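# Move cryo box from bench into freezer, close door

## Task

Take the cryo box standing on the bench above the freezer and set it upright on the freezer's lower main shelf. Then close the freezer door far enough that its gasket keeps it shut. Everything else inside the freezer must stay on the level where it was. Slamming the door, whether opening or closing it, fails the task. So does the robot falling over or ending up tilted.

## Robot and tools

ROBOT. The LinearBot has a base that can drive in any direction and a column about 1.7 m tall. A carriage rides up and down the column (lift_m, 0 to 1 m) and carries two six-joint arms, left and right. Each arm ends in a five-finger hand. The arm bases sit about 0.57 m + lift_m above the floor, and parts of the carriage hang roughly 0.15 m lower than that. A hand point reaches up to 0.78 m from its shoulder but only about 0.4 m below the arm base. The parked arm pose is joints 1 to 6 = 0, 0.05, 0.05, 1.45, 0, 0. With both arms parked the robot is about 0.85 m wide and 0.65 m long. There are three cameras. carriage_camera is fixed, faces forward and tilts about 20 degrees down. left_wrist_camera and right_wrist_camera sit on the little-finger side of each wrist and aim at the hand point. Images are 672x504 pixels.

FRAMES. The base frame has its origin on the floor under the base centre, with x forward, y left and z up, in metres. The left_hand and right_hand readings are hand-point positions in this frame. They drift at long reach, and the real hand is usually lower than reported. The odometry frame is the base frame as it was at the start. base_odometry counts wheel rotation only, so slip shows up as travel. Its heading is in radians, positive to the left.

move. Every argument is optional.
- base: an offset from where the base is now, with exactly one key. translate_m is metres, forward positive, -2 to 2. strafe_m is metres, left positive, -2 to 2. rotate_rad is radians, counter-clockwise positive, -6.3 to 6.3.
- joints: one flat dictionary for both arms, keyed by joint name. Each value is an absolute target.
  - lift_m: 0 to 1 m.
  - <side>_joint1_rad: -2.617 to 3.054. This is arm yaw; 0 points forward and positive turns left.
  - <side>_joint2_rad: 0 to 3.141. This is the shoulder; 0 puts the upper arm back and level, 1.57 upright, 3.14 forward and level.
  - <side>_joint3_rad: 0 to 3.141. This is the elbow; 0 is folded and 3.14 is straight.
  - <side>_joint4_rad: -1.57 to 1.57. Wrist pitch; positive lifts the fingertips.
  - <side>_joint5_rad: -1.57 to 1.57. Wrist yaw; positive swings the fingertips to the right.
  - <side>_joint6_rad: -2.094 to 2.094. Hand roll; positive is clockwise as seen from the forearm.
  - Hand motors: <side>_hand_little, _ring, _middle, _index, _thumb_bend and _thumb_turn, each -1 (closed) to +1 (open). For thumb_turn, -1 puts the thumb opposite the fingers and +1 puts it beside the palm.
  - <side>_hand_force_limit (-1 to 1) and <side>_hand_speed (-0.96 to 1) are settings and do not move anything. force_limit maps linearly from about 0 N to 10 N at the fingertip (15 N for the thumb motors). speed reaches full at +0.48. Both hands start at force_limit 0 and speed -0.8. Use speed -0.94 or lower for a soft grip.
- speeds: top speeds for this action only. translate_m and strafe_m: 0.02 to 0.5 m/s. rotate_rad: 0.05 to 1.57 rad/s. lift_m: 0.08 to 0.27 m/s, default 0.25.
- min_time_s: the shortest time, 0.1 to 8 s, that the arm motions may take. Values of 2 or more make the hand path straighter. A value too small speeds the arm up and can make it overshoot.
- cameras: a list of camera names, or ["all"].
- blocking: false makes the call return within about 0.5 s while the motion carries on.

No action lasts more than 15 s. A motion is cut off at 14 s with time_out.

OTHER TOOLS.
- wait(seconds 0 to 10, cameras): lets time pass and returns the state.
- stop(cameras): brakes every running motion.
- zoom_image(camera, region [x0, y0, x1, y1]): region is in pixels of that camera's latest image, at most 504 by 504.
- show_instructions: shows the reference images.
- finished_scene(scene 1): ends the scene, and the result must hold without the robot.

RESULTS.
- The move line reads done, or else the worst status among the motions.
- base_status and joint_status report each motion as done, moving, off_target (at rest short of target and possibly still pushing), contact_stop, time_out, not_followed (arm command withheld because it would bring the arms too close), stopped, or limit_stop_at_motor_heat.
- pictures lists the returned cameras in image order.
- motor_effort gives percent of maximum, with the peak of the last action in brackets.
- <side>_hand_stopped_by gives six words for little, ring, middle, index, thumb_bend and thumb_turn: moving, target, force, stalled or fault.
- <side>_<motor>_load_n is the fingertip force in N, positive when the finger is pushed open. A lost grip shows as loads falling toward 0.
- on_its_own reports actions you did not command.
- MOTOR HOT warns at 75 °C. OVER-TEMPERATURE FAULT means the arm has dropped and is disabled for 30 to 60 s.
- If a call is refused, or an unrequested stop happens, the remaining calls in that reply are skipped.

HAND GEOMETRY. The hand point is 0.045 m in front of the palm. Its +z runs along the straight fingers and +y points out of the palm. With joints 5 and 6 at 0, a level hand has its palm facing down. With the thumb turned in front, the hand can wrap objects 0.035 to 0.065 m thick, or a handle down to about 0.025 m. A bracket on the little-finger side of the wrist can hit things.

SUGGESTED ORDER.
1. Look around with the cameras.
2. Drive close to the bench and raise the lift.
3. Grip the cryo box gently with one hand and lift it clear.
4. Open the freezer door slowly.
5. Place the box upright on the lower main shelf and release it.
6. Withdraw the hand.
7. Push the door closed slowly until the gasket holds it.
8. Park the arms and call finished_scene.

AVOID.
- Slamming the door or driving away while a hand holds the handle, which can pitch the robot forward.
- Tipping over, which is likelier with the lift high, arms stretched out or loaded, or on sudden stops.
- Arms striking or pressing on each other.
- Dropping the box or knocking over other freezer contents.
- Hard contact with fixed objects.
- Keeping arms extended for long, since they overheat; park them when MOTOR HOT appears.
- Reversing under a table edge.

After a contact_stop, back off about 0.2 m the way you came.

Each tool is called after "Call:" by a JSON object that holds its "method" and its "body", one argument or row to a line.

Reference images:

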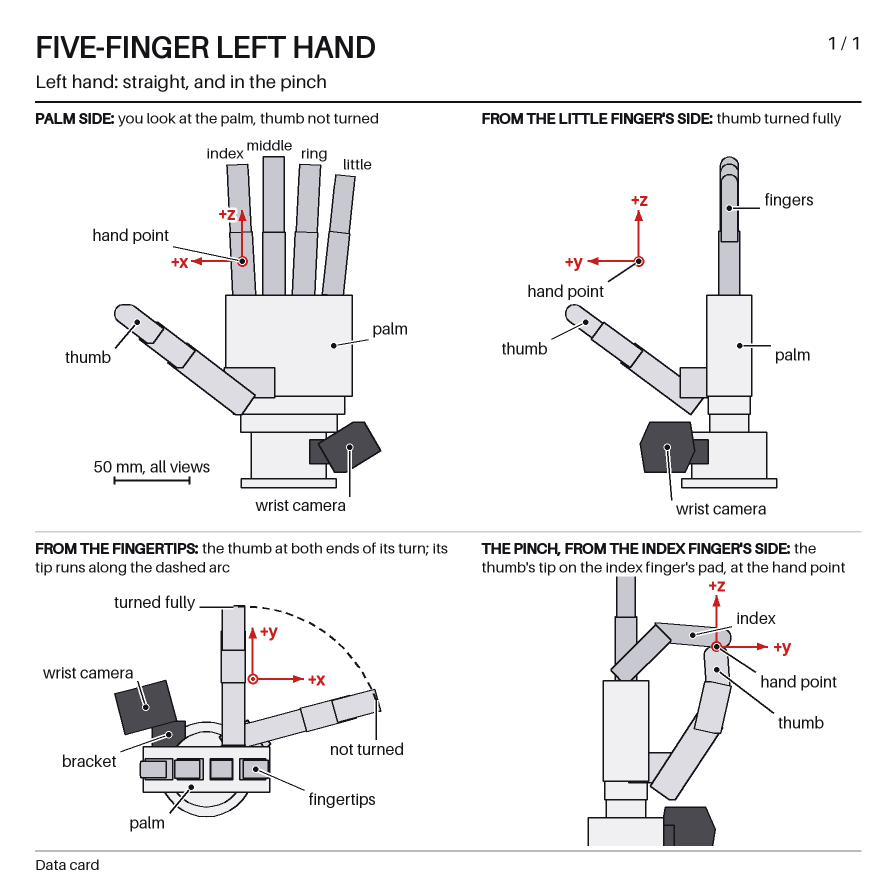

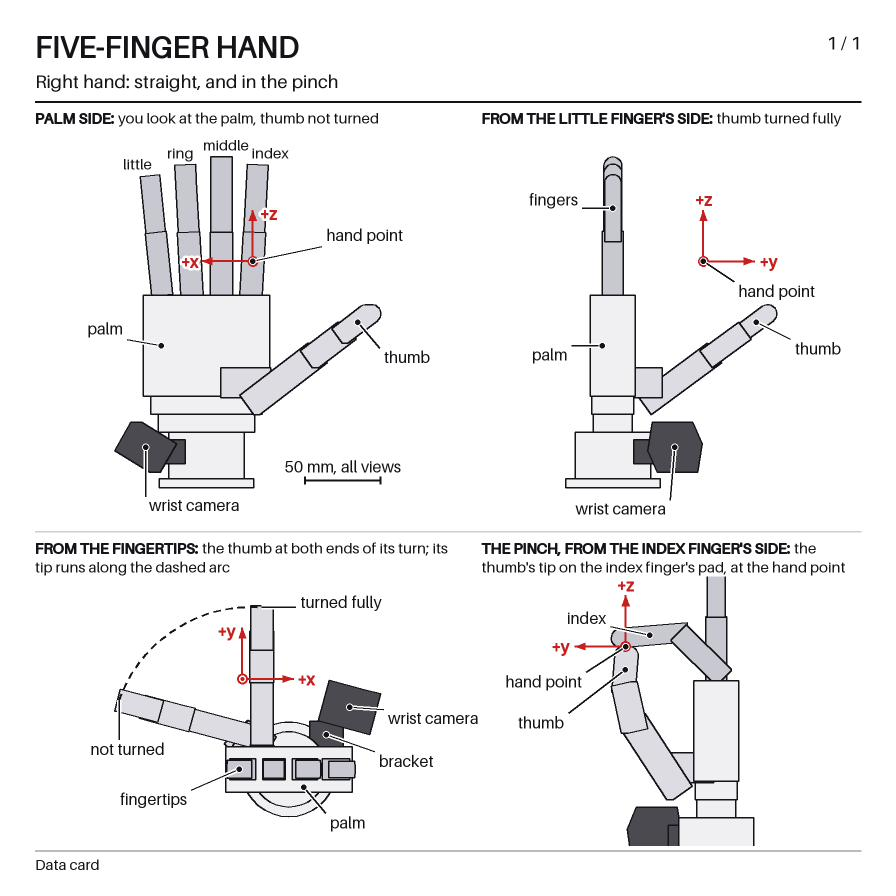

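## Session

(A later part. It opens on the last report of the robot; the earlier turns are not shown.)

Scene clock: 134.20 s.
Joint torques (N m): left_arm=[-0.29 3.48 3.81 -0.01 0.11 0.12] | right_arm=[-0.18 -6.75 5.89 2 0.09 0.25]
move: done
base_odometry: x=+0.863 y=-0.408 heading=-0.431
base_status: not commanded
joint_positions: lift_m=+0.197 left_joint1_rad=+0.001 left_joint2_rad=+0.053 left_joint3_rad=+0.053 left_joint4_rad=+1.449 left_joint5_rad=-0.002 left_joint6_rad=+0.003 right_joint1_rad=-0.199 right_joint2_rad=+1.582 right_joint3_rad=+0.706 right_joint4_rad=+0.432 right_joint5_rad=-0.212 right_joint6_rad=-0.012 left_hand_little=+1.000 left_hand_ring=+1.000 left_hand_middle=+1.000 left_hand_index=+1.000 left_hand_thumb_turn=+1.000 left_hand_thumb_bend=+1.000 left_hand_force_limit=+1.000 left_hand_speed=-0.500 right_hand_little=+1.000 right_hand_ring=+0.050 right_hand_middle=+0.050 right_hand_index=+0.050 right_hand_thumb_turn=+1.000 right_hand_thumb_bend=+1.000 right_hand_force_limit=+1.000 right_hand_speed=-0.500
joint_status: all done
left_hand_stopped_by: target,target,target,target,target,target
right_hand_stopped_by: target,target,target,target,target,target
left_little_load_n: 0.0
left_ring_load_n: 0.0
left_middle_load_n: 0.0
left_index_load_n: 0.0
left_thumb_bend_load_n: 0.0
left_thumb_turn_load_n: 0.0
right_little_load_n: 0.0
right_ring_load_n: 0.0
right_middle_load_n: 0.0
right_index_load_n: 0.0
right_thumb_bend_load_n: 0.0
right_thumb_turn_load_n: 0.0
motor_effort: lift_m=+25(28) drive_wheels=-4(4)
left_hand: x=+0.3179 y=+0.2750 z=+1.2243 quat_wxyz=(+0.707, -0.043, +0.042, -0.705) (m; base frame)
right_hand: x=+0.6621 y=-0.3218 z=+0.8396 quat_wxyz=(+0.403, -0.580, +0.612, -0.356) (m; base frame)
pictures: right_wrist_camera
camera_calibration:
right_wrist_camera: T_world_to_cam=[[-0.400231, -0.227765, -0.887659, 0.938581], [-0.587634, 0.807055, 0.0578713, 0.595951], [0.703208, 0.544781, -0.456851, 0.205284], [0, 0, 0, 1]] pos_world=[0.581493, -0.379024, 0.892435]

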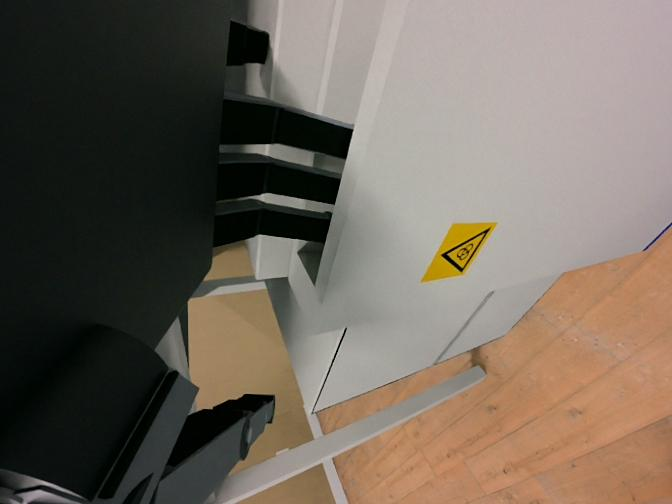

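Call:
{"method": "move", "body": {
  "base": {"translate_m": -0.04},
  "speeds": {"translate_m": 0.03}
}}

Call:
{"method": "move", "body": {
  "base": {"translate_m": -0.035},
  "joints": {"right_joint5_rad": -0.32, "right_joint6_rad": -0.05, "lift_m": 0.194},
  "speeds": {"translate_m": 0.03, "lift_m": 0.08},
  "min_time_s": 1.5
}}

Call:
{"method": "move", "body": {
  "base": {"strafe_m": -0.03},
  "speeds": {"strafe_m": 0.05},
  "cameras": ["right_wrist_camera"]
}}

Scene clock: 136.23 s.
Joint torques (N m): left_arm=[-0.25 3.49 3.79 0.02 0.11 0.11] | right_arm=[-0.65 -7.6 5.86 1.93 -0.13 0.18]
move: done
base_odometry: x=+0.827 y=-0.391 heading=-0.431
base_status: done
joint_positions: lift_m=+0.197 left_joint1_rad=+0.001 left_joint2_rad=+0.053 left_joint3_rad=+0.053 left_joint4_rad=+1.448 left_joint5_rad=-0.002 left_joint6_rad=+0.003 right_joint1_rad=-0.195 right_joint2_rad=+1.593 right_joint3_rad=+0.706 right_joint4_rad=+0.437 right_joint5_rad=-0.193 right_joint6_rad=-0.004 left_hand_little=+1.000 left_hand_ring=+1.000 left_hand_middle=+1.000 left_hand_index=+1.000 left_hand_thumb_turn=+1.000 left_hand_thumb_bend=+1.000 left_hand_force_limit=+1.000 left_hand_speed=-0.500 right_hand_little=+1.000 right_hand_ring=+0.050 right_hand_middle=+0.050 right_hand_index=+0.050 right_hand_thumb_turn=+1.000 right_hand_thumb_bend=+1.000 right_hand_force_limit=+1.000 right_hand_speed=-0.500
joint_status: not commanded
left_hand_stopped_by: target,target,target,target,target,target
right_hand_stopped_by: target,target,target,target,target,target
left_little_load_n: 0.0
left_ring_load_n: 0.0
left_middle_load_n: -0.5
left_index_load_n: 0.0
left_thumb_bend_load_n: 0.0
left_thumb_turn_load_n: 0.0
right_little_load_n: 0.0
right_ring_load_n: 1.5
right_middle_load_n: 0.0
right_index_load_n: 0.0
right_thumb_bend_load_n: 0.0
right_thumb_turn_load_n: 0.0
motor_effort: lift_m=+26(26) drive_wheels=+0(15)
left_hand: x=+0.3182 y=+0.2750 z=+1.2241 quat_wxyz=(+0.707, -0.044, +0.043, -0.705) (m; base frame)
right_hand: x=+0.6630 y=-0.3233 z=+0.8361 quat_wxyz=(+0.398, -0.576, +0.618, -0.358) (m; base frame)
pictures: none

Scene clock: 138.03 s.
Joint torques (N m): left_arm=[-0.27 3.48 3.82 0.02 0.11 0.11] | right_arm=[-0.36 -7.56 5.85 1.93 -0.29 0.03]
move: done
base_odometry: x=+0.795 y=-0.377 heading=-0.432
base_status: done
joint_positions: lift_m=+0.194 left_joint1_rad=+0.001 left_joint2_rad=+0.053 left_joint3_rad=+0.053 left_joint4_rad=+1.448 left_joint5_rad=-0.002 left_joint6_rad=+0.003 right_joint1_rad=-0.197 right_joint2_rad=+1.592 right_joint3_rad=+0.706 right_joint4_rad=+0.436 right_joint5_rad=-0.301 right_joint6_rad=-0.038 left_hand_little=+1.000 left_hand_ring=+1.000 left_hand_middle=+1.000 left_hand_index=+1.000 left_hand_thumb_turn=+1.000 left_hand_thumb_bend=+1.000 left_hand_force_limit=+1.000 left_hand_speed=-0.500 right_hand_little=+1.000 right_hand_ring=+0.050 right_hand_middle=+0.050 right_hand_index=+0.050 right_hand_thumb_turn=+1.000 right_hand_thumb_bend=+1.000 right_hand_force_limit=+1.000 right_hand_speed=-0.500
joint_status: all done
left_hand_stopped_by: target,target,target,target,target,target
right_hand_stopped_by: target,target,target,target,target,target
left_little_load_n: 0.0
left_ring_load_n: 0.0
left_middle_load_n: 0.0
left_index_load_n: 0.0
left_thumb_bend_load_n: 0.0
left_thumb_turn_load_n: 0.0
right_little_load_n: 0.0
right_ring_load_n: 1.0
right_middle_load_n: 0.0
right_index_load_n: 0.0
right_thumb_bend_load_n: 0.0
right_thumb_turn_load_n: -0.5
motor_effort: lift_m=+25(26) drive_wheels=-4(10)
left_hand: x=+0.3185 y=+0.2750 z=+1.2210 quat_wxyz=(+0.707, -0.044, +0.043, -0.705) (m; base frame)
right_hand: x=+0.6590 y=-0.3057 z=+0.8358 quat_wxyz=(+0.425, -0.604, +0.586, -0.334) (m; base frame)
pictures: none

Scene clock: 139.13 s.
Joint torques (N m): left_arm=[-0.29 3.51 3.82 0.02 0.11 0.11] | right_arm=[-0.38 -7.57 5.86 1.93 -0.01 0.04]
move: done
base_odometry: x=+0.783 y=-0.404 heading=-0.431
base_status: done
joint_positions: lift_m=+0.194 left_joint1_rad=+0.001 left_joint2_rad=+0.053 left_joint3_rad=+0.053 left_joint4_rad=+1.448 left_joint5_rad=-0.002 left_joint6_rad=+0.003 right_joint1_rad=-0.197 right_joint2_rad=+1.592 right_joint3_rad=+0.706 right_joint4_rad=+0.436 right_joint5_rad=-0.327 right_joint6_rad=-0.038 left_hand_little=+1.000 left_hand_ring=+1.000 left_hand_middle=+1.000 left_hand_index=+1.000 left_hand_thumb_turn=+1.000 left_hand_thumb_bend=+1.000 left_hand_force_limit=+1.000 left_hand_speed=-0.500 right_hand_little=+1.000 right_hand_ring=+0.050 right_hand_middle=+0.050 right_hand_index=+0.050 right_hand_thumb_turn=+1.000 right_hand_thumb_bend=+1.000 right_hand_force_limit=+1.000 right_hand_speed=-0.500
joint_status: not commanded
left_hand_stopped_by: target,target,target,target,target,target
right_hand_stopped_by: target,target,target,target,target,target
left_little_load_n: 0.0
left_ring_load_n: 0.0
left_middle_load_n: 0.0
left_index_load_n: 0.0
left_thumb_bend_load_n: 0.0
left_thumb_turn_load_n: 0.0
right_little_load_n: 0.0
right_ring_load_n: 0.5
right_middle_load_n: 0.5
right_index_load_n: 0.0
right_thumb_bend_load_n: 0.0
right_thumb_turn_load_n: -0.5
motor_effort: lift_m=+25(25) drive_wheels=-3(6)
left_hand: x=+0.3185 y=+0.2750 z=+1.2210 quat_wxyz=(+0.707, -0.044, +0.043, -0.704) (m; base frame)
right_hand: x=+0.6579 y=-0.3007 z=+0.8368 quat_wxyz=(+0.433, -0.608, +0.580, -0.326) (m; base frame)
pictures: right_wrist_camera
camera_calibration:
right_wrist_camera: T_world_to_cam=[[-0.366228, -0.248772, -0.896655, 0.91802], [-0.677879, 0.731446, 0.0739353, 0.599784], [0.637462, 0.634901, -0.436513, 0.248723], [0, 0, 0, 1]] pos_world=[0.584234, -0.368246, 0.887373]

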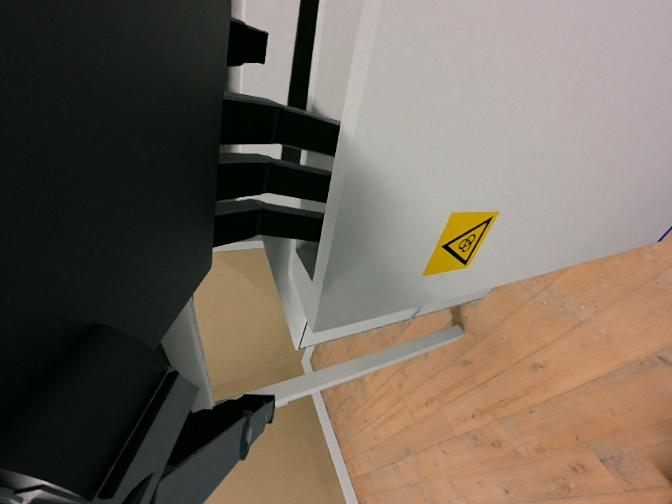

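Call:
{"method": "move", "body": {
  "base": {"translate_m": -0.055},
  "joints": {"right_joint5_rad": -0.46, "right_joint6_rad": -0.14, "lift_m": 0.189},
  "speeds": {"translate_m": 0.03, "lift_m": 0.08},
  "min_time_s": 2
}}

Call:
{"method": "move", "body": {
  "base": {"strafe_m": -0.045},
  "speeds": {"strafe_m": 0.05},
  "cameras": ["right_wrist_camera"]
}}

Scene clock: 141.63 s.
Joint torques (N m): left_arm=[-0.28 3.52 3.96 0.02 0.11 0.12] | right_arm=[-0.2 -7.34 5.87 1.87 -0.49 0.05]
move: off_target
base_odometry: x=+0.733 y=-0.381 heading=-0.431
base_status: done
joint_positions: lift_m=+0.189 left_joint1_rad=+0.001 left_joint2_rad=+0.053 left_joint3_rad=+0.052 left_joint4_rad=+1.447 left_joint5_rad=-0.002 left_joint6_rad=+0.003 right_joint1_rad=-0.200 right_joint2_rad=+1.590 right_joint3_rad=+0.706 right_joint4_rad=+0.440 right_joint5_rad=-0.423 right_joint6_rad=-0.133 left_hand_little=+1.000 left_hand_ring=+1.000 left_hand_middle=+1.000 left_hand_index=+1.000 left_hand_thumb_turn=+1.000 left_hand_thumb_bend=+1.000 left_hand_force_limit=+1.000 left_hand_speed=-0.500 right_hand_little=+1.000 right_hand_ring=+0.050 right_hand_middle=+0.050 right_hand_index=+0.050 right_hand_thumb_turn=+1.000 right_hand_thumb_bend=+1.000 right_hand_force_limit=+1.000 right_hand_speed=-0.500
joint_status: right_joint5_rad off_target (ended at -0.423, target -0.460); the others done
left_hand_stopped_by: target,target,target,target,target,target
right_hand_stopped_by: target,target,target,target,target,target
left_little_load_n: 0.0
left_ring_load_n: 0.0
left_middle_load_n: 0.0
left_index_load_n: 0.0
left_thumb_bend_load_n: 0.0
left_thumb_turn_load_n: 0.0
right_little_load_n: 0.0
right_ring_load_n: 0.5
right_middle_load_n: 0.5
right_index_load_n: 0.0
right_thumb_bend_load_n: 0.0
right_thumb_turn_load_n: 0.0
motor_effort: lift_m=+26(29) drive_wheels=+0(9)
left_hand: x=+0.3190 y=+0.2750 z=+1.2155 quat_wxyz=(+0.707, -0.045, +0.044, -0.704) (m; base frame)
right_hand: x=+0.6536 y=-0.2898 z=+0.8341 quat_wxyz=(+0.447, -0.647, +0.527, -0.322) (m; base frame)
pictures: none

Scene clock: 143.03 s.
Joint torques (N m): left_arm=[-0.29 3.49 3.9 0.04 0.11 0.11] | right_arm=[-0.31 -7.42 5.81 1.88 -0.07 0.11]
move: done
base_odometry: x=+0.714 y=-0.422 heading=-0.431
base_status: done
joint_positions: lift_m=+0.189 left_joint1_rad=+0.001 left_joint2_rad=+0.053 left_joint3_rad=+0.052 left_joint4_rad=+1.447 left_joint5_rad=-0.002 left_joint6_rad=+0.003 right_joint1_rad=-0.199 right_joint2_rad=+1.590 right_joint3_rad=+0.706 right_joint4_rad=+0.437 right_joint5_rad=-0.465 right_joint6_rad=-0.133 left_hand_little=+1.000 left_hand_ring=+1.000 left_hand_middle=+1.000 left_hand_index=+1.000 left_hand_thumb_turn=+1.000 left_hand_thumb_bend=+1.000 left_hand_force_limit=+1.000 left_hand_speed=-0.500 right_hand_little=+1.000 right_hand_ring=+0.050 right_hand_middle=+0.050 right_hand_index=+0.050 right_hand_thumb_turn=+1.000 right_hand_thumb_bend=+1.000 right_hand_force_limit=+1.000 right_hand_speed=-0.500
joint_status: not commanded
left_hand_stopped_by: target,target,target,target,target,target
right_hand_stopped_by: target,target,target,target,target,target
left_little_load_n: 0.0
left_ring_load_n: 0.0
left_middle_load_n: 0.0
left_index_load_n: 0.0
left_thumb_bend_load_n: 0.0
left_thumb_turn_load_n: 0.0
right_little_load_n: 0.0
right_ring_load_n: 0.0
right_middle_load_n: 1.0
right_index_load_n: 0.0
right_thumb_bend_load_n: 0.0
right_thumb_turn_load_n: 0.0
on_its_own: right_joint5_rad moved -0.042 to your old target -0.460
motor_effort: lift_m=+26(26) drive_wheels=-3(6)
left_hand: x=+0.3190 y=+0.2751 z=+1.2155 quat_wxyz=(+0.707, -0.045, +0.043, -0.704) (m; base frame)
right_hand: x=+0.6508 y=-0.2816 z=+0.8355 quat_wxyz=(+0.460, -0.652, +0.517, -0.309) (m; base frame)
pictures: right_wrist_camera
camera_calibration:
right_wrist_camera: T_world_to_cam=[[-0.287741, -0.326042, -0.900501, 0.849357], [-0.788403, 0.614454, 0.0294483, 0.657249], [0.543715, 0.718431, -0.433855, 0.322872], [0, 0, 0, 1]] pos_world=[0.587022, -0.358885, 0.885572]

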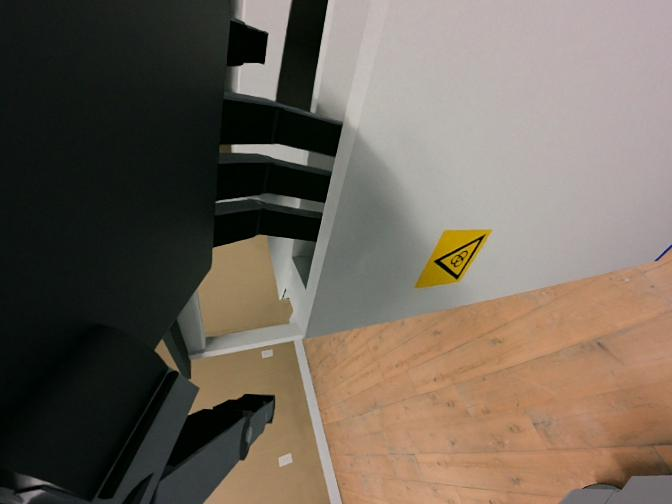

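Call:
{"method": "move", "body": {
  "base": {"translate_m": -0.055},
  "joints": {"right_joint5_rad": -0.6, "right_joint6_rad": -0.21, "lift_m": 0.184},
  "speeds": {"translate_m": 0.03, "lift_m": 0.08},
  "min_time_s": 2
}}

Call:
{"method": "move", "body": {
  "base": {"strafe_m": -0.06},
  "speeds": {"strafe_m": 0.05},
  "cameras": ["right_wrist_camera"]
}}

Scene clock: 145.57 s.
Joint torques (N m): left_arm=[-0.28 3.48 3.99 0.03 0.11 0.12] | right_arm=[0.02 -7.32 5.79 1.78 -0.55 0.1]
move: off_target
base_odometry: x=+0.664 y=-0.399 heading=-0.431
base_status: done
joint_positions: lift_m=+0.184 left_joint1_rad=+0.001 left_joint2_rad=+0.053 left_joint3_rad=+0.052 left_joint4_rad=+1.447 left_joint5_rad=-0.002 left_joint6_rad=+0.003 right_joint1_rad=-0.201 right_joint2_rad=+1.589 right_joint3_rad=+0.706 right_joint4_rad=+0.444 right_joint5_rad=-0.559 right_joint6_rad=-0.204 left_hand_little=+1.000 left_hand_ring=+1.000 left_hand_middle=+1.000 left_hand_index=+1.000 left_hand_thumb_turn=+1.000 left_hand_thumb_bend=+1.000 left_hand_force_limit=+1.000 left_hand_speed=-0.500 right_hand_little=+1.000 right_hand_ring=+0.050 right_hand_middle=+0.050 right_hand_index=+0.050 right_hand_thumb_turn=+1.000 right_hand_thumb_bend=+1.000 right_hand_force_limit=+1.000 right_hand_speed=-0.500
joint_status: right_joint5_rad off_target (ended at -0.559, target -0.600); the others done
left_hand_stopped_by: target,target,target,target,target,target
right_hand_stopped_by: target,target,target,target,target,target
left_little_load_n: 0.0
left_ring_load_n: 0.0
left_middle_load_n: 0.0
left_index_load_n: 0.0
left_thumb_bend_load_n: 0.0
left_thumb_turn_load_n: 0.0
right_little_load_n: 0.0
right_ring_load_n: 0.0
right_middle_load_n: 1.0
right_index_load_n: 0.5
right_thumb_bend_load_n: 0.0
right_thumb_turn_load_n: 0.0
motor_effort: lift_m=+25(27) drive_wheels=+0(6)
left_hand: x=+0.3191 y=+0.2751 z=+1.2104 quat_wxyz=(+0.707, -0.045, +0.043, -0.704) (m; base frame)
right_hand: x=+0.6460 y=-0.2705 z=+0.8343 quat_wxyz=(+0.478, -0.679, +0.468, -0.302) (m; base frame)
pictures: none

Scene clock: 147.27 s.
Joint torques (N m): left_arm=[-0.29 3.48 3.95 0.04 0.11 0.11] | right_arm=[-0.13 -7.24 5.75 1.8 -0.11 0.06]
move: done
base_odometry: x=+0.638 y=-0.454 heading=-0.432
base_status: done
joint_positions: lift_m=+0.184 left_joint1_rad=+0.001 left_joint2_rad=+0.053 left_joint3_rad=+0.052 left_joint4_rad=+1.447 left_joint5_rad=-0.002 left_joint6_rad=+0.003 right_joint1_rad=-0.200 right_joint2_rad=+1.589 right_joint3_rad=+0.706 right_joint4_rad=+0.438 right_joint5_rad=-0.605 right_joint6_rad=-0.204 left_hand_little=+1.000 left_hand_ring=+1.000 left_hand_middle=+1.000 left_hand_index=+1.000 left_hand_thumb_turn=+1.000 left_hand_thumb_bend=+1.000 left_hand_force_limit=+1.000 left_hand_speed=-0.500 right_hand_little=+1.000 right_hand_ring=+0.050 right_hand_middle=+0.050 right_hand_index=+0.050 right_hand_thumb_turn=+1.000 right_hand_thumb_bend=+1.000 right_hand_force_limit=+1.000 right_hand_speed=-0.500
joint_status: not commanded
left_hand_stopped_by: target,target,target,target,target,target
right_hand_stopped_by: target,target,target,target,target,target
left_little_load_n: 0.0
left_ring_load_n: 0.0
left_middle_load_n: 0.0
left_index_load_n: 0.0
left_thumb_bend_load_n: 0.0
left_thumb_turn_load_n: 0.0
right_little_load_n: 0.0
right_ring_load_n: 0.0
right_middle_load_n: 0.5
right_index_load_n: 0.0
right_thumb_bend_load_n: 0.0
right_thumb_turn_load_n: 0.0
on_its_own: right_joint5_rad moved -0.046 to your old target -0.600
motor_effort: lift_m=+25(25) drive_wheels=-3(6)
left_hand: x=+0.3191 y=+0.2751 z=+1.2104 quat_wxyz=(+0.707, -0.045, +0.043, -0.704) (m; base frame)
right_hand: x=+0.6415 y=-0.2619 z=+0.8356 quat_wxyz=(+0.491, -0.684, +0.457, -0.286) (m; base frame)
pictures: right_wrist_camera
camera_calibration:
right_wrist_camera: T_world_to_cam=[[-0.201047, -0.365491, -0.908843, 0.794347], [-0.872623, 0.488384, -0.0033688, 0.686271], [0.445095, 0.7924, -0.417124, 0.382417], [0, 0, 0, 1]] pos_world=[0.588345, -0.347864, 0.883764]

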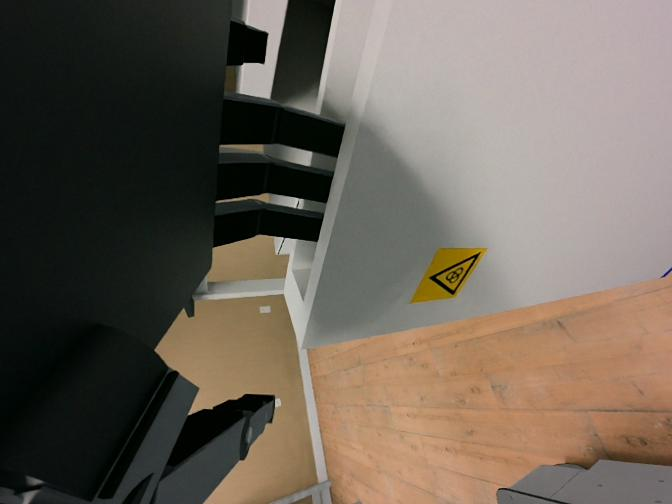

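Call:
{"method": "move", "body": {
  "base": {"translate_m": -0.03},
  "joints": {"right_joint5_rad": -0.68, "right_joint6_rad": -0.24, "lift_m": 0.181},
  "speeds": {"translate_m": 0.03, "lift_m": 0.08},
  "min_time_s": 1.5
}}

Call:
{"method": "move", "body": {
  "base": {"strafe_m": -0.045},
  "speeds": {"strafe_m": 0.05}
}}

Call:
{"method": "move", "body": {
  "base": {"translate_m": -0.02},
  "joints": {"right_joint5_rad": -0.78, "right_joint6_rad": -0.28, "lift_m": 0.178},
  "speeds": {"translate_m": 0.03, "lift_m": 0.08},
  "min_time_s": 1.5,
  "cameras": ["right_wrist_camera"]
}}

Scene clock: 149.37 s.
Joint torques (N m): left_arm=[-0.29 3.49 3.93 0.03 0.11 0.11] | right_arm=[-0.2 -7.3 5.83 1.79 -0.41 0.02]
move: done
base_odometry: x=+0.611 y=-0.441 heading=-0.432
base_status: done
joint_positions: lift_m=+0.181 left_joint1_rad=+0.001 left_joint2_rad=+0.053 left_joint3_rad=+0.052 left_joint4_rad=+1.448 left_joint5_rad=-0.002 left_joint6_rad=+0.003 right_joint1_rad=-0.200 right_joint2_rad=+1.589 right_joint3_rad=+0.706 right_joint4_rad=+0.437 right_joint5_rad=-0.657 right_joint6_rad=-0.229 left_hand_little=+1.000 left_hand_ring=+1.000 left_hand_middle=+1.000 left_hand_index=+1.000 left_hand_thumb_turn=+1.000 left_hand_thumb_bend=+1.000 left_hand_force_limit=+1.000 left_hand_speed=-0.500 right_hand_little=+1.000 right_hand_ring=+0.050 right_hand_middle=+0.050 right_hand_index=+0.050 right_hand_thumb_turn=+1.000 right_hand_thumb_bend=+1.000 right_hand_force_limit=+1.000 right_hand_speed=-0.500
joint_status: all done
left_hand_stopped_by: target,target,target,target,target,target
right_hand_stopped_by: target,target,target,target,target,target
left_little_load_n: 0.0
left_ring_load_n: 0.0
left_middle_load_n: 0.0
left_index_load_n: 0.0
left_thumb_bend_load_n: 0.0
left_thumb_turn_load_n: 0.0
right_little_load_n: 0.0
right_ring_load_n: 0.5
right_middle_load_n: 0.5
right_index_load_n: 0.0
right_thumb_bend_load_n: 0.0
right_thumb_turn_load_n: 0.0
motor_effort: lift_m=+25(31) drive_wheels=+0(7)
left_hand: x=+0.3190 y=+0.2751 z=+1.2075 quat_wxyz=(+0.707, -0.045, +0.043, -0.704) (m; base frame)
right_hand: x=+0.6373 y=-0.2545 z=+0.8346 quat_wxyz=(+0.502, -0.694, +0.435, -0.277) (m; base frame)
pictures: none

Scene clock: 150.77 s.
Joint torques (N m): left_arm=[-0.31 3.51 3.95 0.03 0.11 0.11] | right_arm=[-0.32 -7.16 5.67 1.8 -0.11 0.04]
move: done
base_odometry: x=+0.592 y=-0.482 heading=-0.432
base_status: done
joint_positions: lift_m=+0.181 left_joint1_rad=+0.001 left_joint2_rad=+0.053 left_joint3_rad=+0.052 left_joint4_rad=+1.448 left_joint5_rad=-0.002 left_joint6_rad=+0.003 right_joint1_rad=-0.198 right_joint2_rad=+1.589 right_joint3_rad=+0.706 right_joint4_rad=+0.434 right_joint5_rad=-0.689 right_joint6_rad=-0.229 left_hand_little=+1.000 left_hand_ring=+1.000 left_hand_middle=+1.000 left_hand_index=+1.000 left_hand_thumb_turn=+1.000 left_hand_thumb_bend=+1.000 left_hand_force_limit=+1.000 left_hand_speed=-0.500 right_hand_little=+1.000 right_hand_ring=+0.050 right_hand_middle=+0.050 right_hand_index=+0.050 right_hand_thumb_turn=+1.000 right_hand_thumb_bend=+1.000 right_hand_force_limit=+1.000 right_hand_speed=-0.500
joint_status: not commanded
left_hand_stopped_by: target,target,target,target,target,target
right_hand_stopped_by: target,target,target,target,target,target
left_little_load_n: 0.0
left_ring_load_n: 0.0
left_middle_load_n: 0.0
left_index_load_n: 0.0
left_thumb_bend_load_n: 0.0
left_thumb_turn_load_n: 0.0
right_little_load_n: 0.0
right_ring_load_n: 1.0
right_middle_load_n: 0.0
right_index_load_n: 0.0
right_thumb_bend_load_n: 0.0
right_thumb_turn_load_n: 0.0
motor_effort: lift_m=+25(25) drive_wheels=-3(7)
left_hand: x=+0.3190 y=+0.2750 z=+1.2074 quat_wxyz=(+0.707, -0.045, +0.043, -0.704) (m; base frame)
right_hand: x=+0.6340 y=-0.2486 z=+0.8360 quat_wxyz=(+0.512, -0.697, +0.426, -0.266) (m; base frame)
pictures: none

Scene clock: 152.57 s.
Joint torques (N m): left_arm=[-0.28 3.48 3.95 0.03 0.11 0.11] | right_arm=[-0.29 -7.2 5.65 1.78 -0.5 0.07]
move: off_target
base_odometry: x=+0.574 y=-0.474 heading=-0.432
base_status: done
joint_positions: lift_m=+0.178 left_joint1_rad=+0.001 left_joint2_rad=+0.053 left_joint3_rad=+0.052 left_joint4_rad=+1.448 left_joint5_rad=-0.002 left_joint6_rad=+0.003 right_joint1_rad=-0.198 right_joint2_rad=+1.589 right_joint3_rad=+0.706 right_joint4_rad=+0.435 right_joint5_rad=-0.749 right_joint6_rad=-0.270 left_hand_little=+1.000 left_hand_ring=+1.000 left_hand_middle=+1.000 left_hand_index=+1.000 left_hand_thumb_turn=+1.000 left_hand_thumb_bend=+1.000 left_hand_force_limit=+1.000 left_hand_speed=-0.500 right_hand_little=+1.000 right_hand_ring=+0.050 right_hand_middle=+0.050 right_hand_index=+0.050 right_hand_thumb_turn=+1.000 right_hand_thumb_bend=+1.000 right_hand_force_limit=+1.000 right_hand_speed=-0.500
joint_status: right_joint5_rad off_target (ended at -0.749, target -0.780); the others done
left_hand_stopped_by: target,target,target,target,target,target
right_hand_stopped_by: target,target,target,target,target,target
left_little_load_n: 0.0
left_ring_load_n: 0.0
left_middle_load_n: 0.0
left_index_load_n: 0.0
left_thumb_bend_load_n: 0.0
left_thumb_turn_load_n: 0.0
right_little_load_n: 0.0
right_ring_load_n: 0.0
right_middle_load_n: 0.0
right_index_load_n: 1.0
right_thumb_bend_load_n: 0.0
right_thumb_turn_load_n: 0.0
motor_effort: lift_m=+25(26) drive_wheels=-1(7)
left_hand: x=+0.3190 y=+0.2750 z=+1.2044 quat_wxyz=(+0.707, -0.045, +0.043, -0.704) (m; base frame)
right_hand: x=+0.6292 y=-0.2415 z=+0.8354 quat_wxyz=(+0.523, -0.709, +0.394, -0.260) (m; base frame)
pictures: right_wrist_camera
camera_calibration:
right_wrist_camera: T_world_to_cam=[[-0.10647, -0.381589, -0.91818, 0.743418], [-0.936186, 0.349582, -0.0367258, 0.699958], [0.334993, 0.855676, -0.394458, 0.43726], [0, 0, 0, 1]] pos_world=[0.587964, -0.335166, 0.880779]

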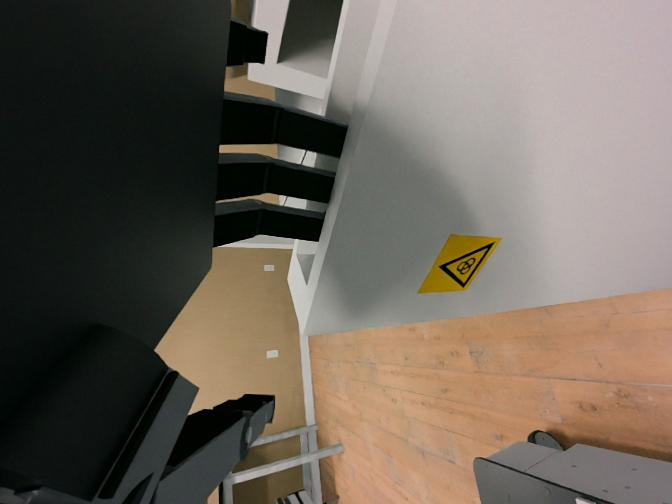

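Call:
{"method": "move", "body": {
  "base": {"strafe_m": -0.055},
  "speeds": {"strafe_m": 0.05}
}}

Call:
{"method": "move", "body": {
  "base": {"translate_m": -0.02},
  "joints": {"right_joint5_rad": -0.9, "right_joint6_rad": -0.32, "lift_m": 0.174},
  "speeds": {"translate_m": 0.03, "lift_m": 0.08},
  "min_time_s": 1.5
}}

Call:
{"method": "move", "body": {
  "base": {"strafe_m": -0.055},
  "speeds": {"strafe_m": 0.05},
  "cameras": ["right_wrist_camera"]
}}

Scene clock: 154.97 s.
Joint torques (N m): left_arm=[-0.31 3.48 3.97 0.03 0.11 0.11] | right_arm=[-0.42 -7.19 5.64 1.79 -0.13 0.06]
move: done
base_odometry: x=+0.551 y=-0.524 heading=-0.432
base_status: done
joint_positions: lift_m=+0.178 left_joint1_rad=+0.001 left_joint2_rad=+0.053 left_joint3_rad=+0.052 left_joint4_rad=+1.448 left_joint5_rad=-0.002 left_joint6_rad=+0.003 right_joint1_rad=-0.197 right_joint2_rad=+1.589 right_joint3_rad=+0.706 right_joint4_rad=+0.431 right_joint5_rad=-0.789 right_joint6_rad=-0.271 left_hand_little=+1.000 left_hand_ring=+1.000 left_hand_middle=+1.000 left_hand_index=+1.000 left_hand_thumb_turn=+1.000 left_hand_thumb_bend=+1.000 left_hand_force_limit=+1.000 left_hand_speed=-0.500 right_hand_little=+1.000 right_hand_ring=+0.050 right_hand_middle=+0.050 right_hand_index=+0.050 right_hand_thumb_turn=+1.000 right_hand_thumb_bend=+1.000 right_hand_force_limit=+1.000 right_hand_speed=-0.500
joint_status: not commanded
left_hand_stopped_by: target,target,target,target,target,target
right_hand_stopped_by: target,target,target,target,target,target
left_little_load_n: -0.5
left_ring_load_n: 0.0
left_middle_load_n: 0.0
left_index_load_n: 0.0
left_thumb_bend_load_n: 0.0
left_thumb_turn_load_n: 0.0
right_little_load_n: 0.0
right_ring_load_n: 1.0
right_middle_load_n: 0.5
right_index_load_n: 0.0
right_thumb_bend_load_n: 0.0
right_thumb_turn_load_n: 0.0
on_its_own: right_joint5_rad moved -0.040 to your old target -0.780
motor_effort: lift_m=+25(25) drive_wheels=-3(8)
left_hand: x=+0.3190 y=+0.2750 z=+1.2044 quat_wxyz=(+0.707, -0.045, +0.043, -0.704) (m; base frame)
right_hand: x=+0.6245 y=-0.2347 z=+0.8373 quat_wxyz=(+0.534, -0.712, +0.383, -0.246) (m; base frame)
pictures: none

Scene clock: 156.77 s.
Joint torques (N m): left_arm=[-0.31 3.48 3.96 0.03 0.11 0.11] | right_arm=[-0.38 -7.16 5.63 1.71 -0.57 0.09]
move: off_target
base_odometry: x=+0.533 y=-0.515 heading=-0.432
base_status: done
joint_positions: lift_m=+0.174 left_joint1_rad=+0.001 left_joint2_rad=+0.053 left_joint3_rad=+0.051 left_joint4_rad=+1.448 left_joint5_rad=-0.002 left_joint6_rad=+0.003 right_joint1_rad=-0.197 right_joint2_rad=+1.589 right_joint3_rad=+0.706 right_joint4_rad=+0.436 right_joint5_rad=-0.866 right_joint6_rad=-0.311 left_hand_little=+1.000 left_hand_ring=+1.000 left_hand_middle=+1.000 left_hand_index=+1.000 left_hand_thumb_turn=+1.000 left_hand_thumb_bend=+1.000 left_hand_force_limit=+1.000 left_hand_speed=-0.500 right_hand_little=+1.000 right_hand_ring=+0.050 right_hand_middle=+0.050 right_hand_index=+0.050 right_hand_thumb_turn=+1.000 right_hand_thumb_bend=+1.000 right_hand_force_limit=+1.000 right_hand_speed=-0.500
joint_status: right_joint5_rad off_target (ended at -0.866, target -0.900); the others done
left_hand_stopped_by: target,target,target,target,target,target
right_hand_stopped_by: target,target,target,target,target,target
left_little_load_n: 0.0
left_ring_load_n: -0.5
left_middle_load_n: 0.0
left_index_load_n: 0.0
left_thumb_bend_load_n: 0.0
left_thumb_turn_load_n: 0.0
right_little_load_n: 0.0
right_ring_load_n: 0.0
right_middle_load_n: 0.0
right_index_load_n: 1.0
right_thumb_bend_load_n: 0.0
right_thumb_turn_load_n: 0.0
motor_effort: lift_m=+26(29) drive_wheels=-1(7)
left_hand: x=+0.3191 y=+0.2750 z=+1.2003 quat_wxyz=(+0.707, -0.045, +0.044, -0.704) (m; base frame)
right_hand: x=+0.6180 y=-0.2258 z=+0.8377 quat_wxyz=(+0.551, -0.722, +0.344, -0.237) (m; base frame)
pictures: none

Scene clock: 158.37 s.
Joint torques (N m): left_arm=[-0.31 3.49 3.99 0.03 0.11 0.11] | right_arm=[-0.43 -7.12 5.6 1.72 -0.17 0.06]
move: done
base_odometry: x=+0.509 y=-0.565 heading=-0.432
base_status: done
joint_positions: lift_m=+0.174 left_joint1_rad=+0.001 left_joint2_rad=+0.053 left_joint3_rad=+0.051 left_joint4_rad=+1.448 left_joint5_rad=-0.001 left_joint6_rad=+0.003 right_joint1_rad=-0.197 right_joint2_rad=+1.589 right_joint3_rad=+0.706 right_joint4_rad=+0.432 right_joint5_rad=-0.907 right_joint6_rad=-0.311 left_hand_little=+1.000 left_hand_ring=+1.000 left_hand_middle=+1.000 left_hand_index=+1.000 left_hand_thumb_turn=+1.000 left_hand_thumb_bend=+1.000 left_hand_force_limit=+1.000 left_hand_speed=-0.500 right_hand_little=+1.000 right_hand_ring=+0.050 right_hand_middle=+0.050 right_hand_index=+0.050 right_hand_thumb_turn=+1.000 right_hand_thumb_bend=+1.000 right_hand_force_limit=+1.000 right_hand_speed=-0.500
joint_status: not commanded
left_hand_stopped_by: target,target,target,target,target,target
right_hand_stopped_by: target,target,target,target,target,target
left_little_load_n: 0.0
left_ring_load_n: 0.0
left_middle_load_n: 0.0
left_index_load_n: 0.0
left_thumb_bend_load_n: 0.5
left_thumb_turn_load_n: -0.5
right_little_load_n: 0.0
right_ring_load_n: 1.0
right_middle_load_n: 0.0
right_index_load_n: 0.0
right_thumb_bend_load_n: 0.0
right_thumb_turn_load_n: 0.0
on_its_own: right_joint5_rad moved -0.041 to your old target -0.900
motor_effort: lift_m=+26(26) drive_wheels=-3(8)
left_hand: x=+0.3191 y=+0.2749 z=+1.2003 quat_wxyz=(+0.707, -0.045, +0.044, -0.704) (m; base frame)
right_hand: x=+0.6126 y=-0.2198 z=+0.8399 quat_wxyz=(+0.562, -0.723, +0.333, -0.223) (m; base frame)
pictures: right_wrist_camera
camera_calibration:
right_wrist_camera: T_world_to_cam=[[-0.015761, -0.356778, -0.934056, 0.71735], [-0.977532, 0.201884, -0.0606182, 0.689911], [0.210198, 0.912114, -0.351943, 0.479169], [0, 0, 0, 1]] pos_world=[0.584996, -0.320404, 0.880507]

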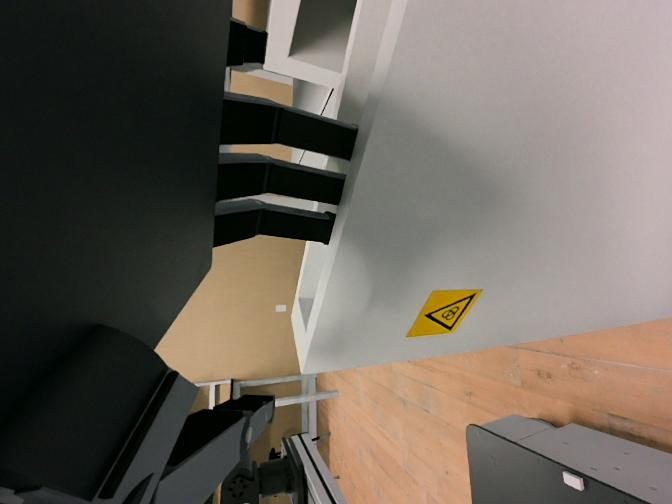

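Call:
{"method": "move", "body": {
  "base": {"translate_m": -0.035},
  "joints": {"right_joint5_rad": -1.02, "right_joint6_rad": -0.35, "lift_m": 0.166},
  "speeds": {"translate_m": 0.03, "lift_m": 0.08},
  "min_time_s": 1.5
}}

Call:
{"method": "move", "body": {
  "base": {"strafe_m": -0.06},
  "speeds": {"strafe_m": 0.05},
  "cameras": ["right_wrist_camera"]
}}

Scene clock: 160.33 s.
Joint torques (N m): left_arm=[-0.28 3.48 4 0.02 0.1 0.11] | right_arm=[-0.43 -7.01 5.53 1.57 -0.49 0]
move: done
base_odometry: x=+0.478 y=-0.551 heading=-0.432
base_status: done
joint_positions: lift_m=+0.166 left_joint1_rad=+0.001 left_joint2_rad=+0.053 left_joint3_rad=+0.051 left_joint4_rad=+1.447 left_joint5_rad=-0.001 left_joint6_rad=+0.003 right_joint1_rad=-0.197 right_joint2_rad=+1.589 right_joint3_rad=+0.706 right_joint4_rad=+0.441 right_joint5_rad=-0.994 right_joint6_rad=-0.340 left_hand_little=+1.000 left_hand_ring=+1.000 left_hand_middle=+1.000 left_hand_index=+1.000 left_hand_thumb_turn=+1.000 left_hand_thumb_bend=+1.000 left_hand_force_limit=+1.000 left_hand_speed=-0.500 right_hand_little=+1.000 right_hand_ring=+0.050 right_hand_middle=+0.050 right_hand_index=+0.050 right_hand_thumb_turn=+1.000 right_hand_thumb_bend=+1.000 right_hand_force_limit=+1.000 right_hand_speed=-0.500
joint_status: all done
left_hand_stopped_by: target,target,target,target,target,target
right_hand_stopped_by: target,target,target,target,target,target
left_little_load_n: 0.0
left_ring_load_n: 0.0
left_middle_load_n: 0.0
left_index_load_n: 0.0
left_thumb_bend_load_n: 0.0
left_thumb_turn_load_n: 0.0
right_little_load_n: 0.0
right_ring_load_n: 0.0
right_middle_load_n: 0.0
right_index_load_n: 1.0
right_thumb_bend_load_n: 0.0
right_thumb_turn_load_n: 0.0
motor_effort: lift_m=+26(32) drive_wheels=+0(7)
left_hand: x=+0.3192 y=+0.2749 z=+1.1922 quat_wxyz=(+0.707, -0.045, +0.044, -0.704) (m; base frame)
right_hand: x=+0.6041 y=-0.2099 z=+0.8385 quat_wxyz=(+0.583, -0.728, +0.293, -0.210) (m; base frame)
pictures: none

Scene clock: 162.03 s.
Joint torques (N m): left_arm=[-0.31 3.48 4 0.04 0.11 0.12] | right_arm=[-0.53 -7.04 5.53 1.64 -0.17 0.06]
move: done
base_odometry: x=+0.452 y=-0.605 heading=-0.432
base_status: done
joint_positions: lift_m=+0.166 left_joint1_rad=+0.001 left_joint2_rad=+0.053 left_joint3_rad=+0.051 left_joint4_rad=+1.447 left_joint5_rad=-0.001 left_joint6_rad=+0.003 right_joint1_rad=-0.196 right_joint2_rad=+1.589 right_joint3_rad=+0.706 right_joint4_rad=+0.432 right_joint5_rad=-1.029 right_joint6_rad=-0.340 left_hand_little=+1.000 left_hand_ring=+1.000 left_hand_middle=+1.000 left_hand_index=+1.000 left_hand_thumb_turn=+1.000 left_hand_thumb_bend=+1.000 left_hand_force_limit=+1.000 left_hand_speed=-0.500 right_hand_little=+1.000 right_hand_ring=+0.050 right_hand_middle=+0.050 right_hand_index=+0.050 right_hand_thumb_turn=+1.000 right_hand_thumb_bend=+1.000 right_hand_force_limit=+1.000 right_hand_speed=-0.500
joint_status: not commanded
left_hand_stopped_by: target,target,target,target,target,target
right_hand_stopped_by: target,target,target,target,target,target
left_little_load_n: 0.0
left_ring_load_n: 0.0
left_middle_load_n: 0.0
left_index_load_n: 0.0
left_thumb_bend_load_n: 0.0
left_thumb_turn_load_n: 0.0
right_little_load_n: 0.0
right_ring_load_n: 1.0
right_middle_load_n: 0.0
right_index_load_n: 0.0
right_thumb_bend_load_n: 0.0
right_thumb_turn_load_n: 0.0
motor_effort: lift_m=+26(26) drive_wheels=-3(7)
left_hand: x=+0.3192 y=+0.2749 z=+1.1922 quat_wxyz=(+0.707, -0.045, +0.044, -0.704) (m; base frame)
right_hand: x=+0.5983 y=-0.2052 z=+0.8400 quat_wxyz=(+0.591, -0.729, +0.285, -0.196) (m; base frame)
pictures: right_wrist_camera
camera_calibration:
right_wrist_camera: T_world_to_cam=[[0.0540205, -0.323522, -0.944677, 0.696375], [-0.992259, 0.08855, -0.087067, 0.680684], [0.111819, 0.942068, -0.316234, 0.503982], [0, 0, 0, 1]] pos_world=[0.581442, -0.309767, 0.876491]

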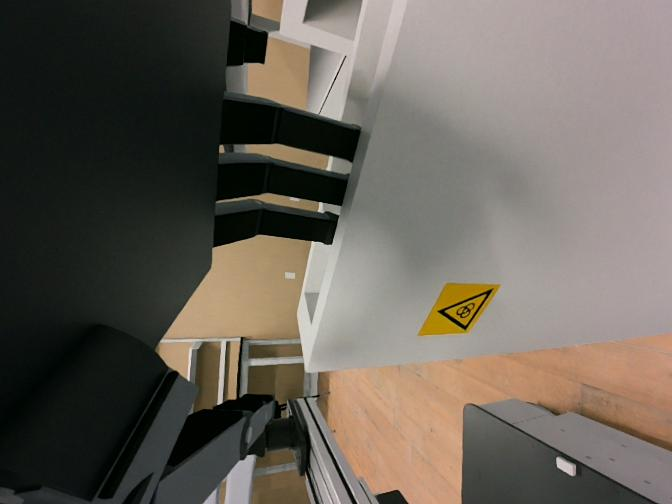

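Call:
{"method": "move", "body": {
  "base": {"translate_m": -0.03},
  "joints": {"right_joint5_rad": -1.15, "right_joint6_rad": -0.38, "lift_m": 0.159},
  "speeds": {"translate_m": 0.03, "lift_m": 0.08},
  "min_time_s": 1.5
}}

Call:
{"method": "move", "body": {
  "base": {"strafe_m": -0.06},
  "speeds": {"strafe_m": 0.05},
  "cameras": ["right_wrist_camera"]
}}

Scene clock: 164.00 s.
Joint torques (N m): left_arm=[-0.28 3.49 4 0.04 0.11 0.11] | right_arm=[-0.46 -6.89 5.53 1.51 -0.47 0.02]
move: done
base_odometry: x=+0.425 y=-0.593 heading=-0.432
base_status: done
joint_positions: lift_m=+0.159 left_joint1_rad=+0.001 left_joint2_rad=+0.053 left_joint3_rad=+0.051 left_joint4_rad=+1.447 left_joint5_rad=-0.001 left_joint6_rad=+0.003 right_joint1_rad=-0.196 right_joint2_rad=+1.588 right_joint3_rad=+0.706 right_joint4_rad=+0.439 right_joint5_rad=-1.129 right_joint6_rad=-0.367 left_hand_little=+1.000 left_hand_ring=+1.000 left_hand_middle=+1.000 left_hand_index=+1.000 left_hand_thumb_turn=+1.000 left_hand_thumb_bend=+1.000 left_hand_force_limit=+1.000 left_hand_speed=-0.500 right_hand_little=+1.000 right_hand_ring=+0.050 right_hand_middle=+0.050 right_hand_index=+0.050 right_hand_thumb_turn=+1.000 right_hand_thumb_bend=+1.000 right_hand_force_limit=+1.000 right_hand_speed=-0.500
joint_status: all done
left_hand_stopped_by: target,target,target,target,target,target
right_hand_stopped_by: target,target,target,target,target,target
left_little_load_n: 0.0
left_ring_load_n: 0.0
left_middle_load_n: 0.0
left_index_load_n: 0.0
left_thumb_bend_load_n: 0.0
left_thumb_turn_load_n: 0.0
right_little_load_n: 0.0
right_ring_load_n: 0.0
right_middle_load_n: 0.0
right_index_load_n: 1.0
right_thumb_bend_load_n: 0.0
right_thumb_turn_load_n: 0.0
motor_effort: lift_m=+25(26) drive_wheels=-1(8)
left_hand: x=+0.3192 y=+0.2749 z=+1.1852 quat_wxyz=(+0.707, -0.045, +0.044, -0.704) (m; base frame)
right_hand: x=+0.5865 y=-0.1951 z=+0.8406 quat_wxyz=(+0.614, -0.730, +0.242, -0.177) (m; base frame)
pictures: none

Scene clock: 165.70 s.
Joint torques (N m): left_arm=[-0.29 3.48 4.01 0.03 0.1 0.11] | right_arm=[-0.5 -6.8 5.45 1.56 -0.17 0.02]
move: done
base_odometry: x=+0.400 y=-0.647 heading=-0.432
base_status: done
joint_positions: lift_m=+0.159 left_joint1_rad=+0.001 left_joint2_rad=+0.053 left_joint3_rad=+0.051 left_joint4_rad=+1.447 left_joint5_rad=-0.001 left_joint6_rad=+0.003 right_joint1_rad=-0.196 right_joint2_rad=+1.588 right_joint3_rad=+0.706 right_joint4_rad=+0.431 right_joint5_rad=-1.161 right_joint6_rad=-0.368 left_hand_little=+1.000 left_hand_ring=+1.000 left_hand_middle=+1.000 left_hand_index=+1.000 left_hand_thumb_turn=+1.000 left_hand_thumb_bend=+1.000 left_hand_force_limit=+1.000 left_hand_speed=-0.500 right_hand_little=+1.000 right_hand_ring=+0.050 right_hand_middle=+0.050 right_hand_index=+0.050 right_hand_thumb_turn=+1.000 right_hand_thumb_bend=+1.000 right_hand_force_limit=+1.000 right_hand_speed=-0.500
joint_status: not commanded
left_hand_stopped_by: target,target,target,target,target,target
right_hand_stopped_by: target,target,target,target,target,target
left_little_load_n: 0.0
left_ring_load_n: 0.0
left_middle_load_n: 0.0
left_index_load_n: 0.0
left_thumb_bend_load_n: 0.0
left_thumb_turn_load_n: 0.0
right_little_load_n: 0.0
right_ring_load_n: 0.5
right_middle_load_n: 0.0
right_index_load_n: 0.0
right_thumb_bend_load_n: 0.0
right_thumb_turn_load_n: 0.0
motor_effort: lift_m=+25(26) drive_wheels=-3(8)
left_hand: x=+0.3192 y=+0.2749 z=+1.1852 quat_wxyz=(+0.707, -0.045, +0.044, -0.704) (m; base frame)
right_hand: x=+0.5808 y=-0.1916 z=+0.8423 quat_wxyz=(+0.621, -0.730, +0.233, -0.165) (m; base frame)
pictures: right_wrist_camera
camera_calibration:
right_wrist_camera: T_world_to_cam=[[0.12228, -0.273897, -0.953954, 0.681636], [-0.992492, -0.0312647, -0.118243, 0.665787], [0.00256123, 0.961251, -0.275663, 0.526746], [0, 0, 0, 1]] pos_world=[0.576089, -0.298822, 0.874179]

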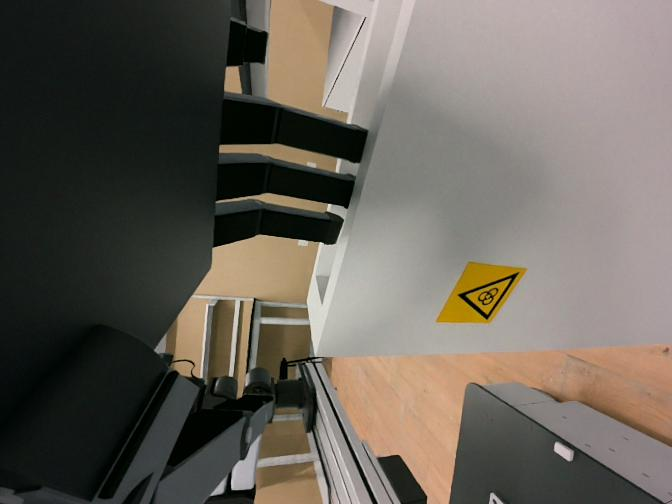

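Call:
{"method": "move", "body": {
  "joints": {"lift_m": 0.154},
  "speeds": {"lift_m": 0.08},
  "cameras": ["right_wrist_camera", "carriage_camera"]
}}

Call:
{"method": "zoom_image", "body": {
  "camera": "right_wrist_camera",
  "region": [200, 0, 500, 300]
}}

Scene clock: 166.30 s.
Joint torques (N m): left_arm=[-0.31 3.48 3.99 0.01 0.11 0.12] | right_arm=[-0.49 -6.72 5.45 1.49 -0.17 0.02]
move: done
base_odometry: x=+0.400 y=-0.647 heading=-0.432
base_status: not commanded
joint_positions: lift_m=+0.154 left_joint1_rad=+0.001 left_joint2_rad=+0.053 left_joint3_rad=+0.051 left_joint4_rad=+1.447 left_joint5_rad=-0.001 left_joint6_rad=+0.003 right_joint1_rad=-0.196 right_joint2_rad=+1.586 right_joint3_rad=+0.706 right_joint4_rad=+0.435 right_joint5_rad=-1.161 right_joint6_rad=-0.368 left_hand_little=+1.000 left_hand_ring=+1.000 left_hand_middle=+1.000 left_hand_index=+1.000 left_hand_thumb_turn=+1.000 left_hand_thumb_bend=+1.000 left_hand_force_limit=+1.000 left_hand_speed=-0.500 right_hand_little=+1.000 right_hand_ring=+0.050 right_hand_middle=+0.050 right_hand_index=+0.050 right_hand_thumb_turn=+1.000 right_hand_thumb_bend=+1.000 right_hand_force_limit=+1.000 right_hand_speed=-0.500
joint_status: all done
left_hand_stopped_by: target,target,target,target,target,target
right_hand_stopped_by: target,target,target,target,target,target
left_little_load_n: 0.0
left_ring_load_n: 0.0
left_middle_load_n: 0.0
left_index_load_n: 0.0
left_thumb_bend_load_n: 0.0
left_thumb_turn_load_n: 0.0
right_little_load_n: 0.0
right_ring_load_n: 1.0
right_middle_load_n: 0.0
right_index_load_n: 0.0
right_thumb_bend_load_n: 0.0
right_thumb_turn_load_n: 0.0
motor_effort: lift_m=+25(29) drive_wheels=-2(4)
left_hand: x=+0.3193 y=+0.2749 z=+1.1802 quat_wxyz=(+0.707, -0.045, +0.044, -0.704) (m; base frame)
right_hand: x=+0.5814 y=-0.1917 z=+0.8382 quat_wxyz=(+0.622, -0.730, +0.232, -0.167) (m; base frame)
pictures: carriage_camera, right_wrist_camera
camera_calibration:
carriage_camera: T_world_to_cam=[[0.0424589, -0.999075, 0.00674469, -0.014096], [-0.365299, -0.0218072, -0.930635, 1.11413], [0.929921, 0.0370499, -0.365888, 0.311627], [0, 0, 0, 1]] pos_world=[0.1178, -0.00133271, 1.15096]
right_wrist_camera: T_world_to_cam=[[0.127582, -0.274984, -0.952946, 0.673466], [-0.991819, -0.0313386, -0.123743, 0.670078], [0.00416336, 0.960938, -0.276733, 0.525646], [0, 0, 0, 1]] pos_world=[0.576486, -0.298921, 0.870158]

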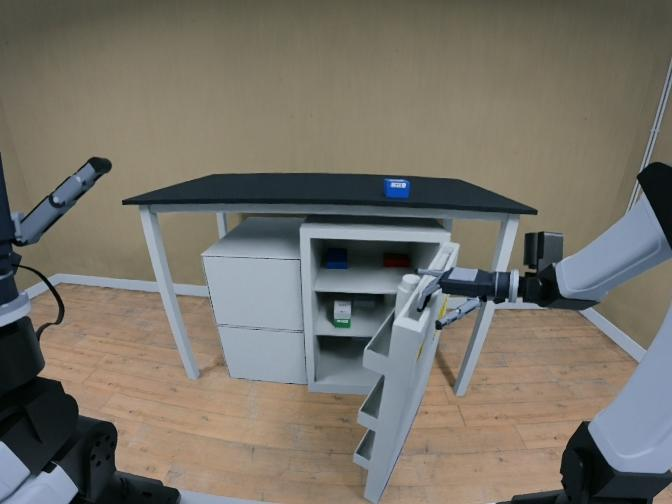

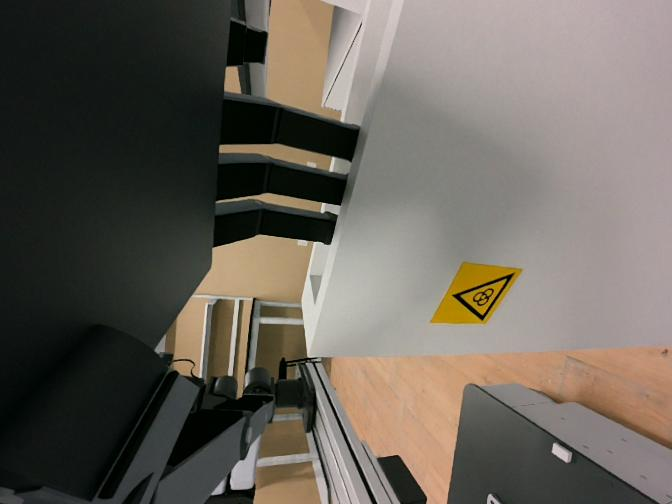

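Scaled by 1.680 from the camera's 672x504 image, which has a finer 960x720 frame.

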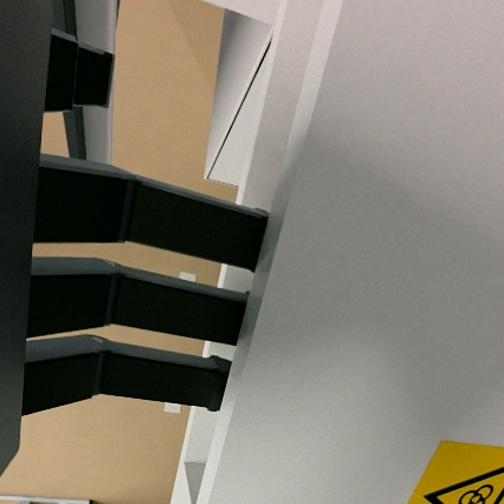

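Call:
{"method": "zoom_image", "body": {
  "camera": "carriage_camera",
  "region": [280, 160, 500, 400]
}}

Scaled by 2.100 from the camera's 672x504 image, which has a finer 960x720 frame.

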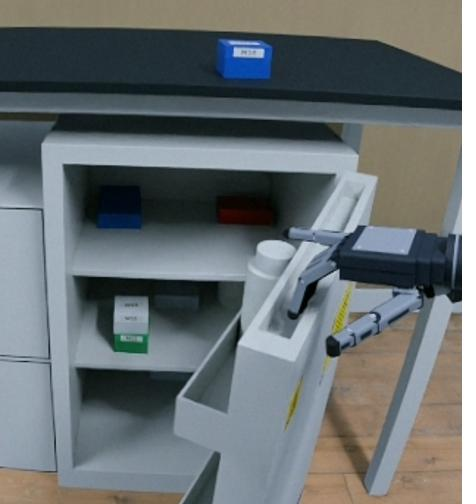

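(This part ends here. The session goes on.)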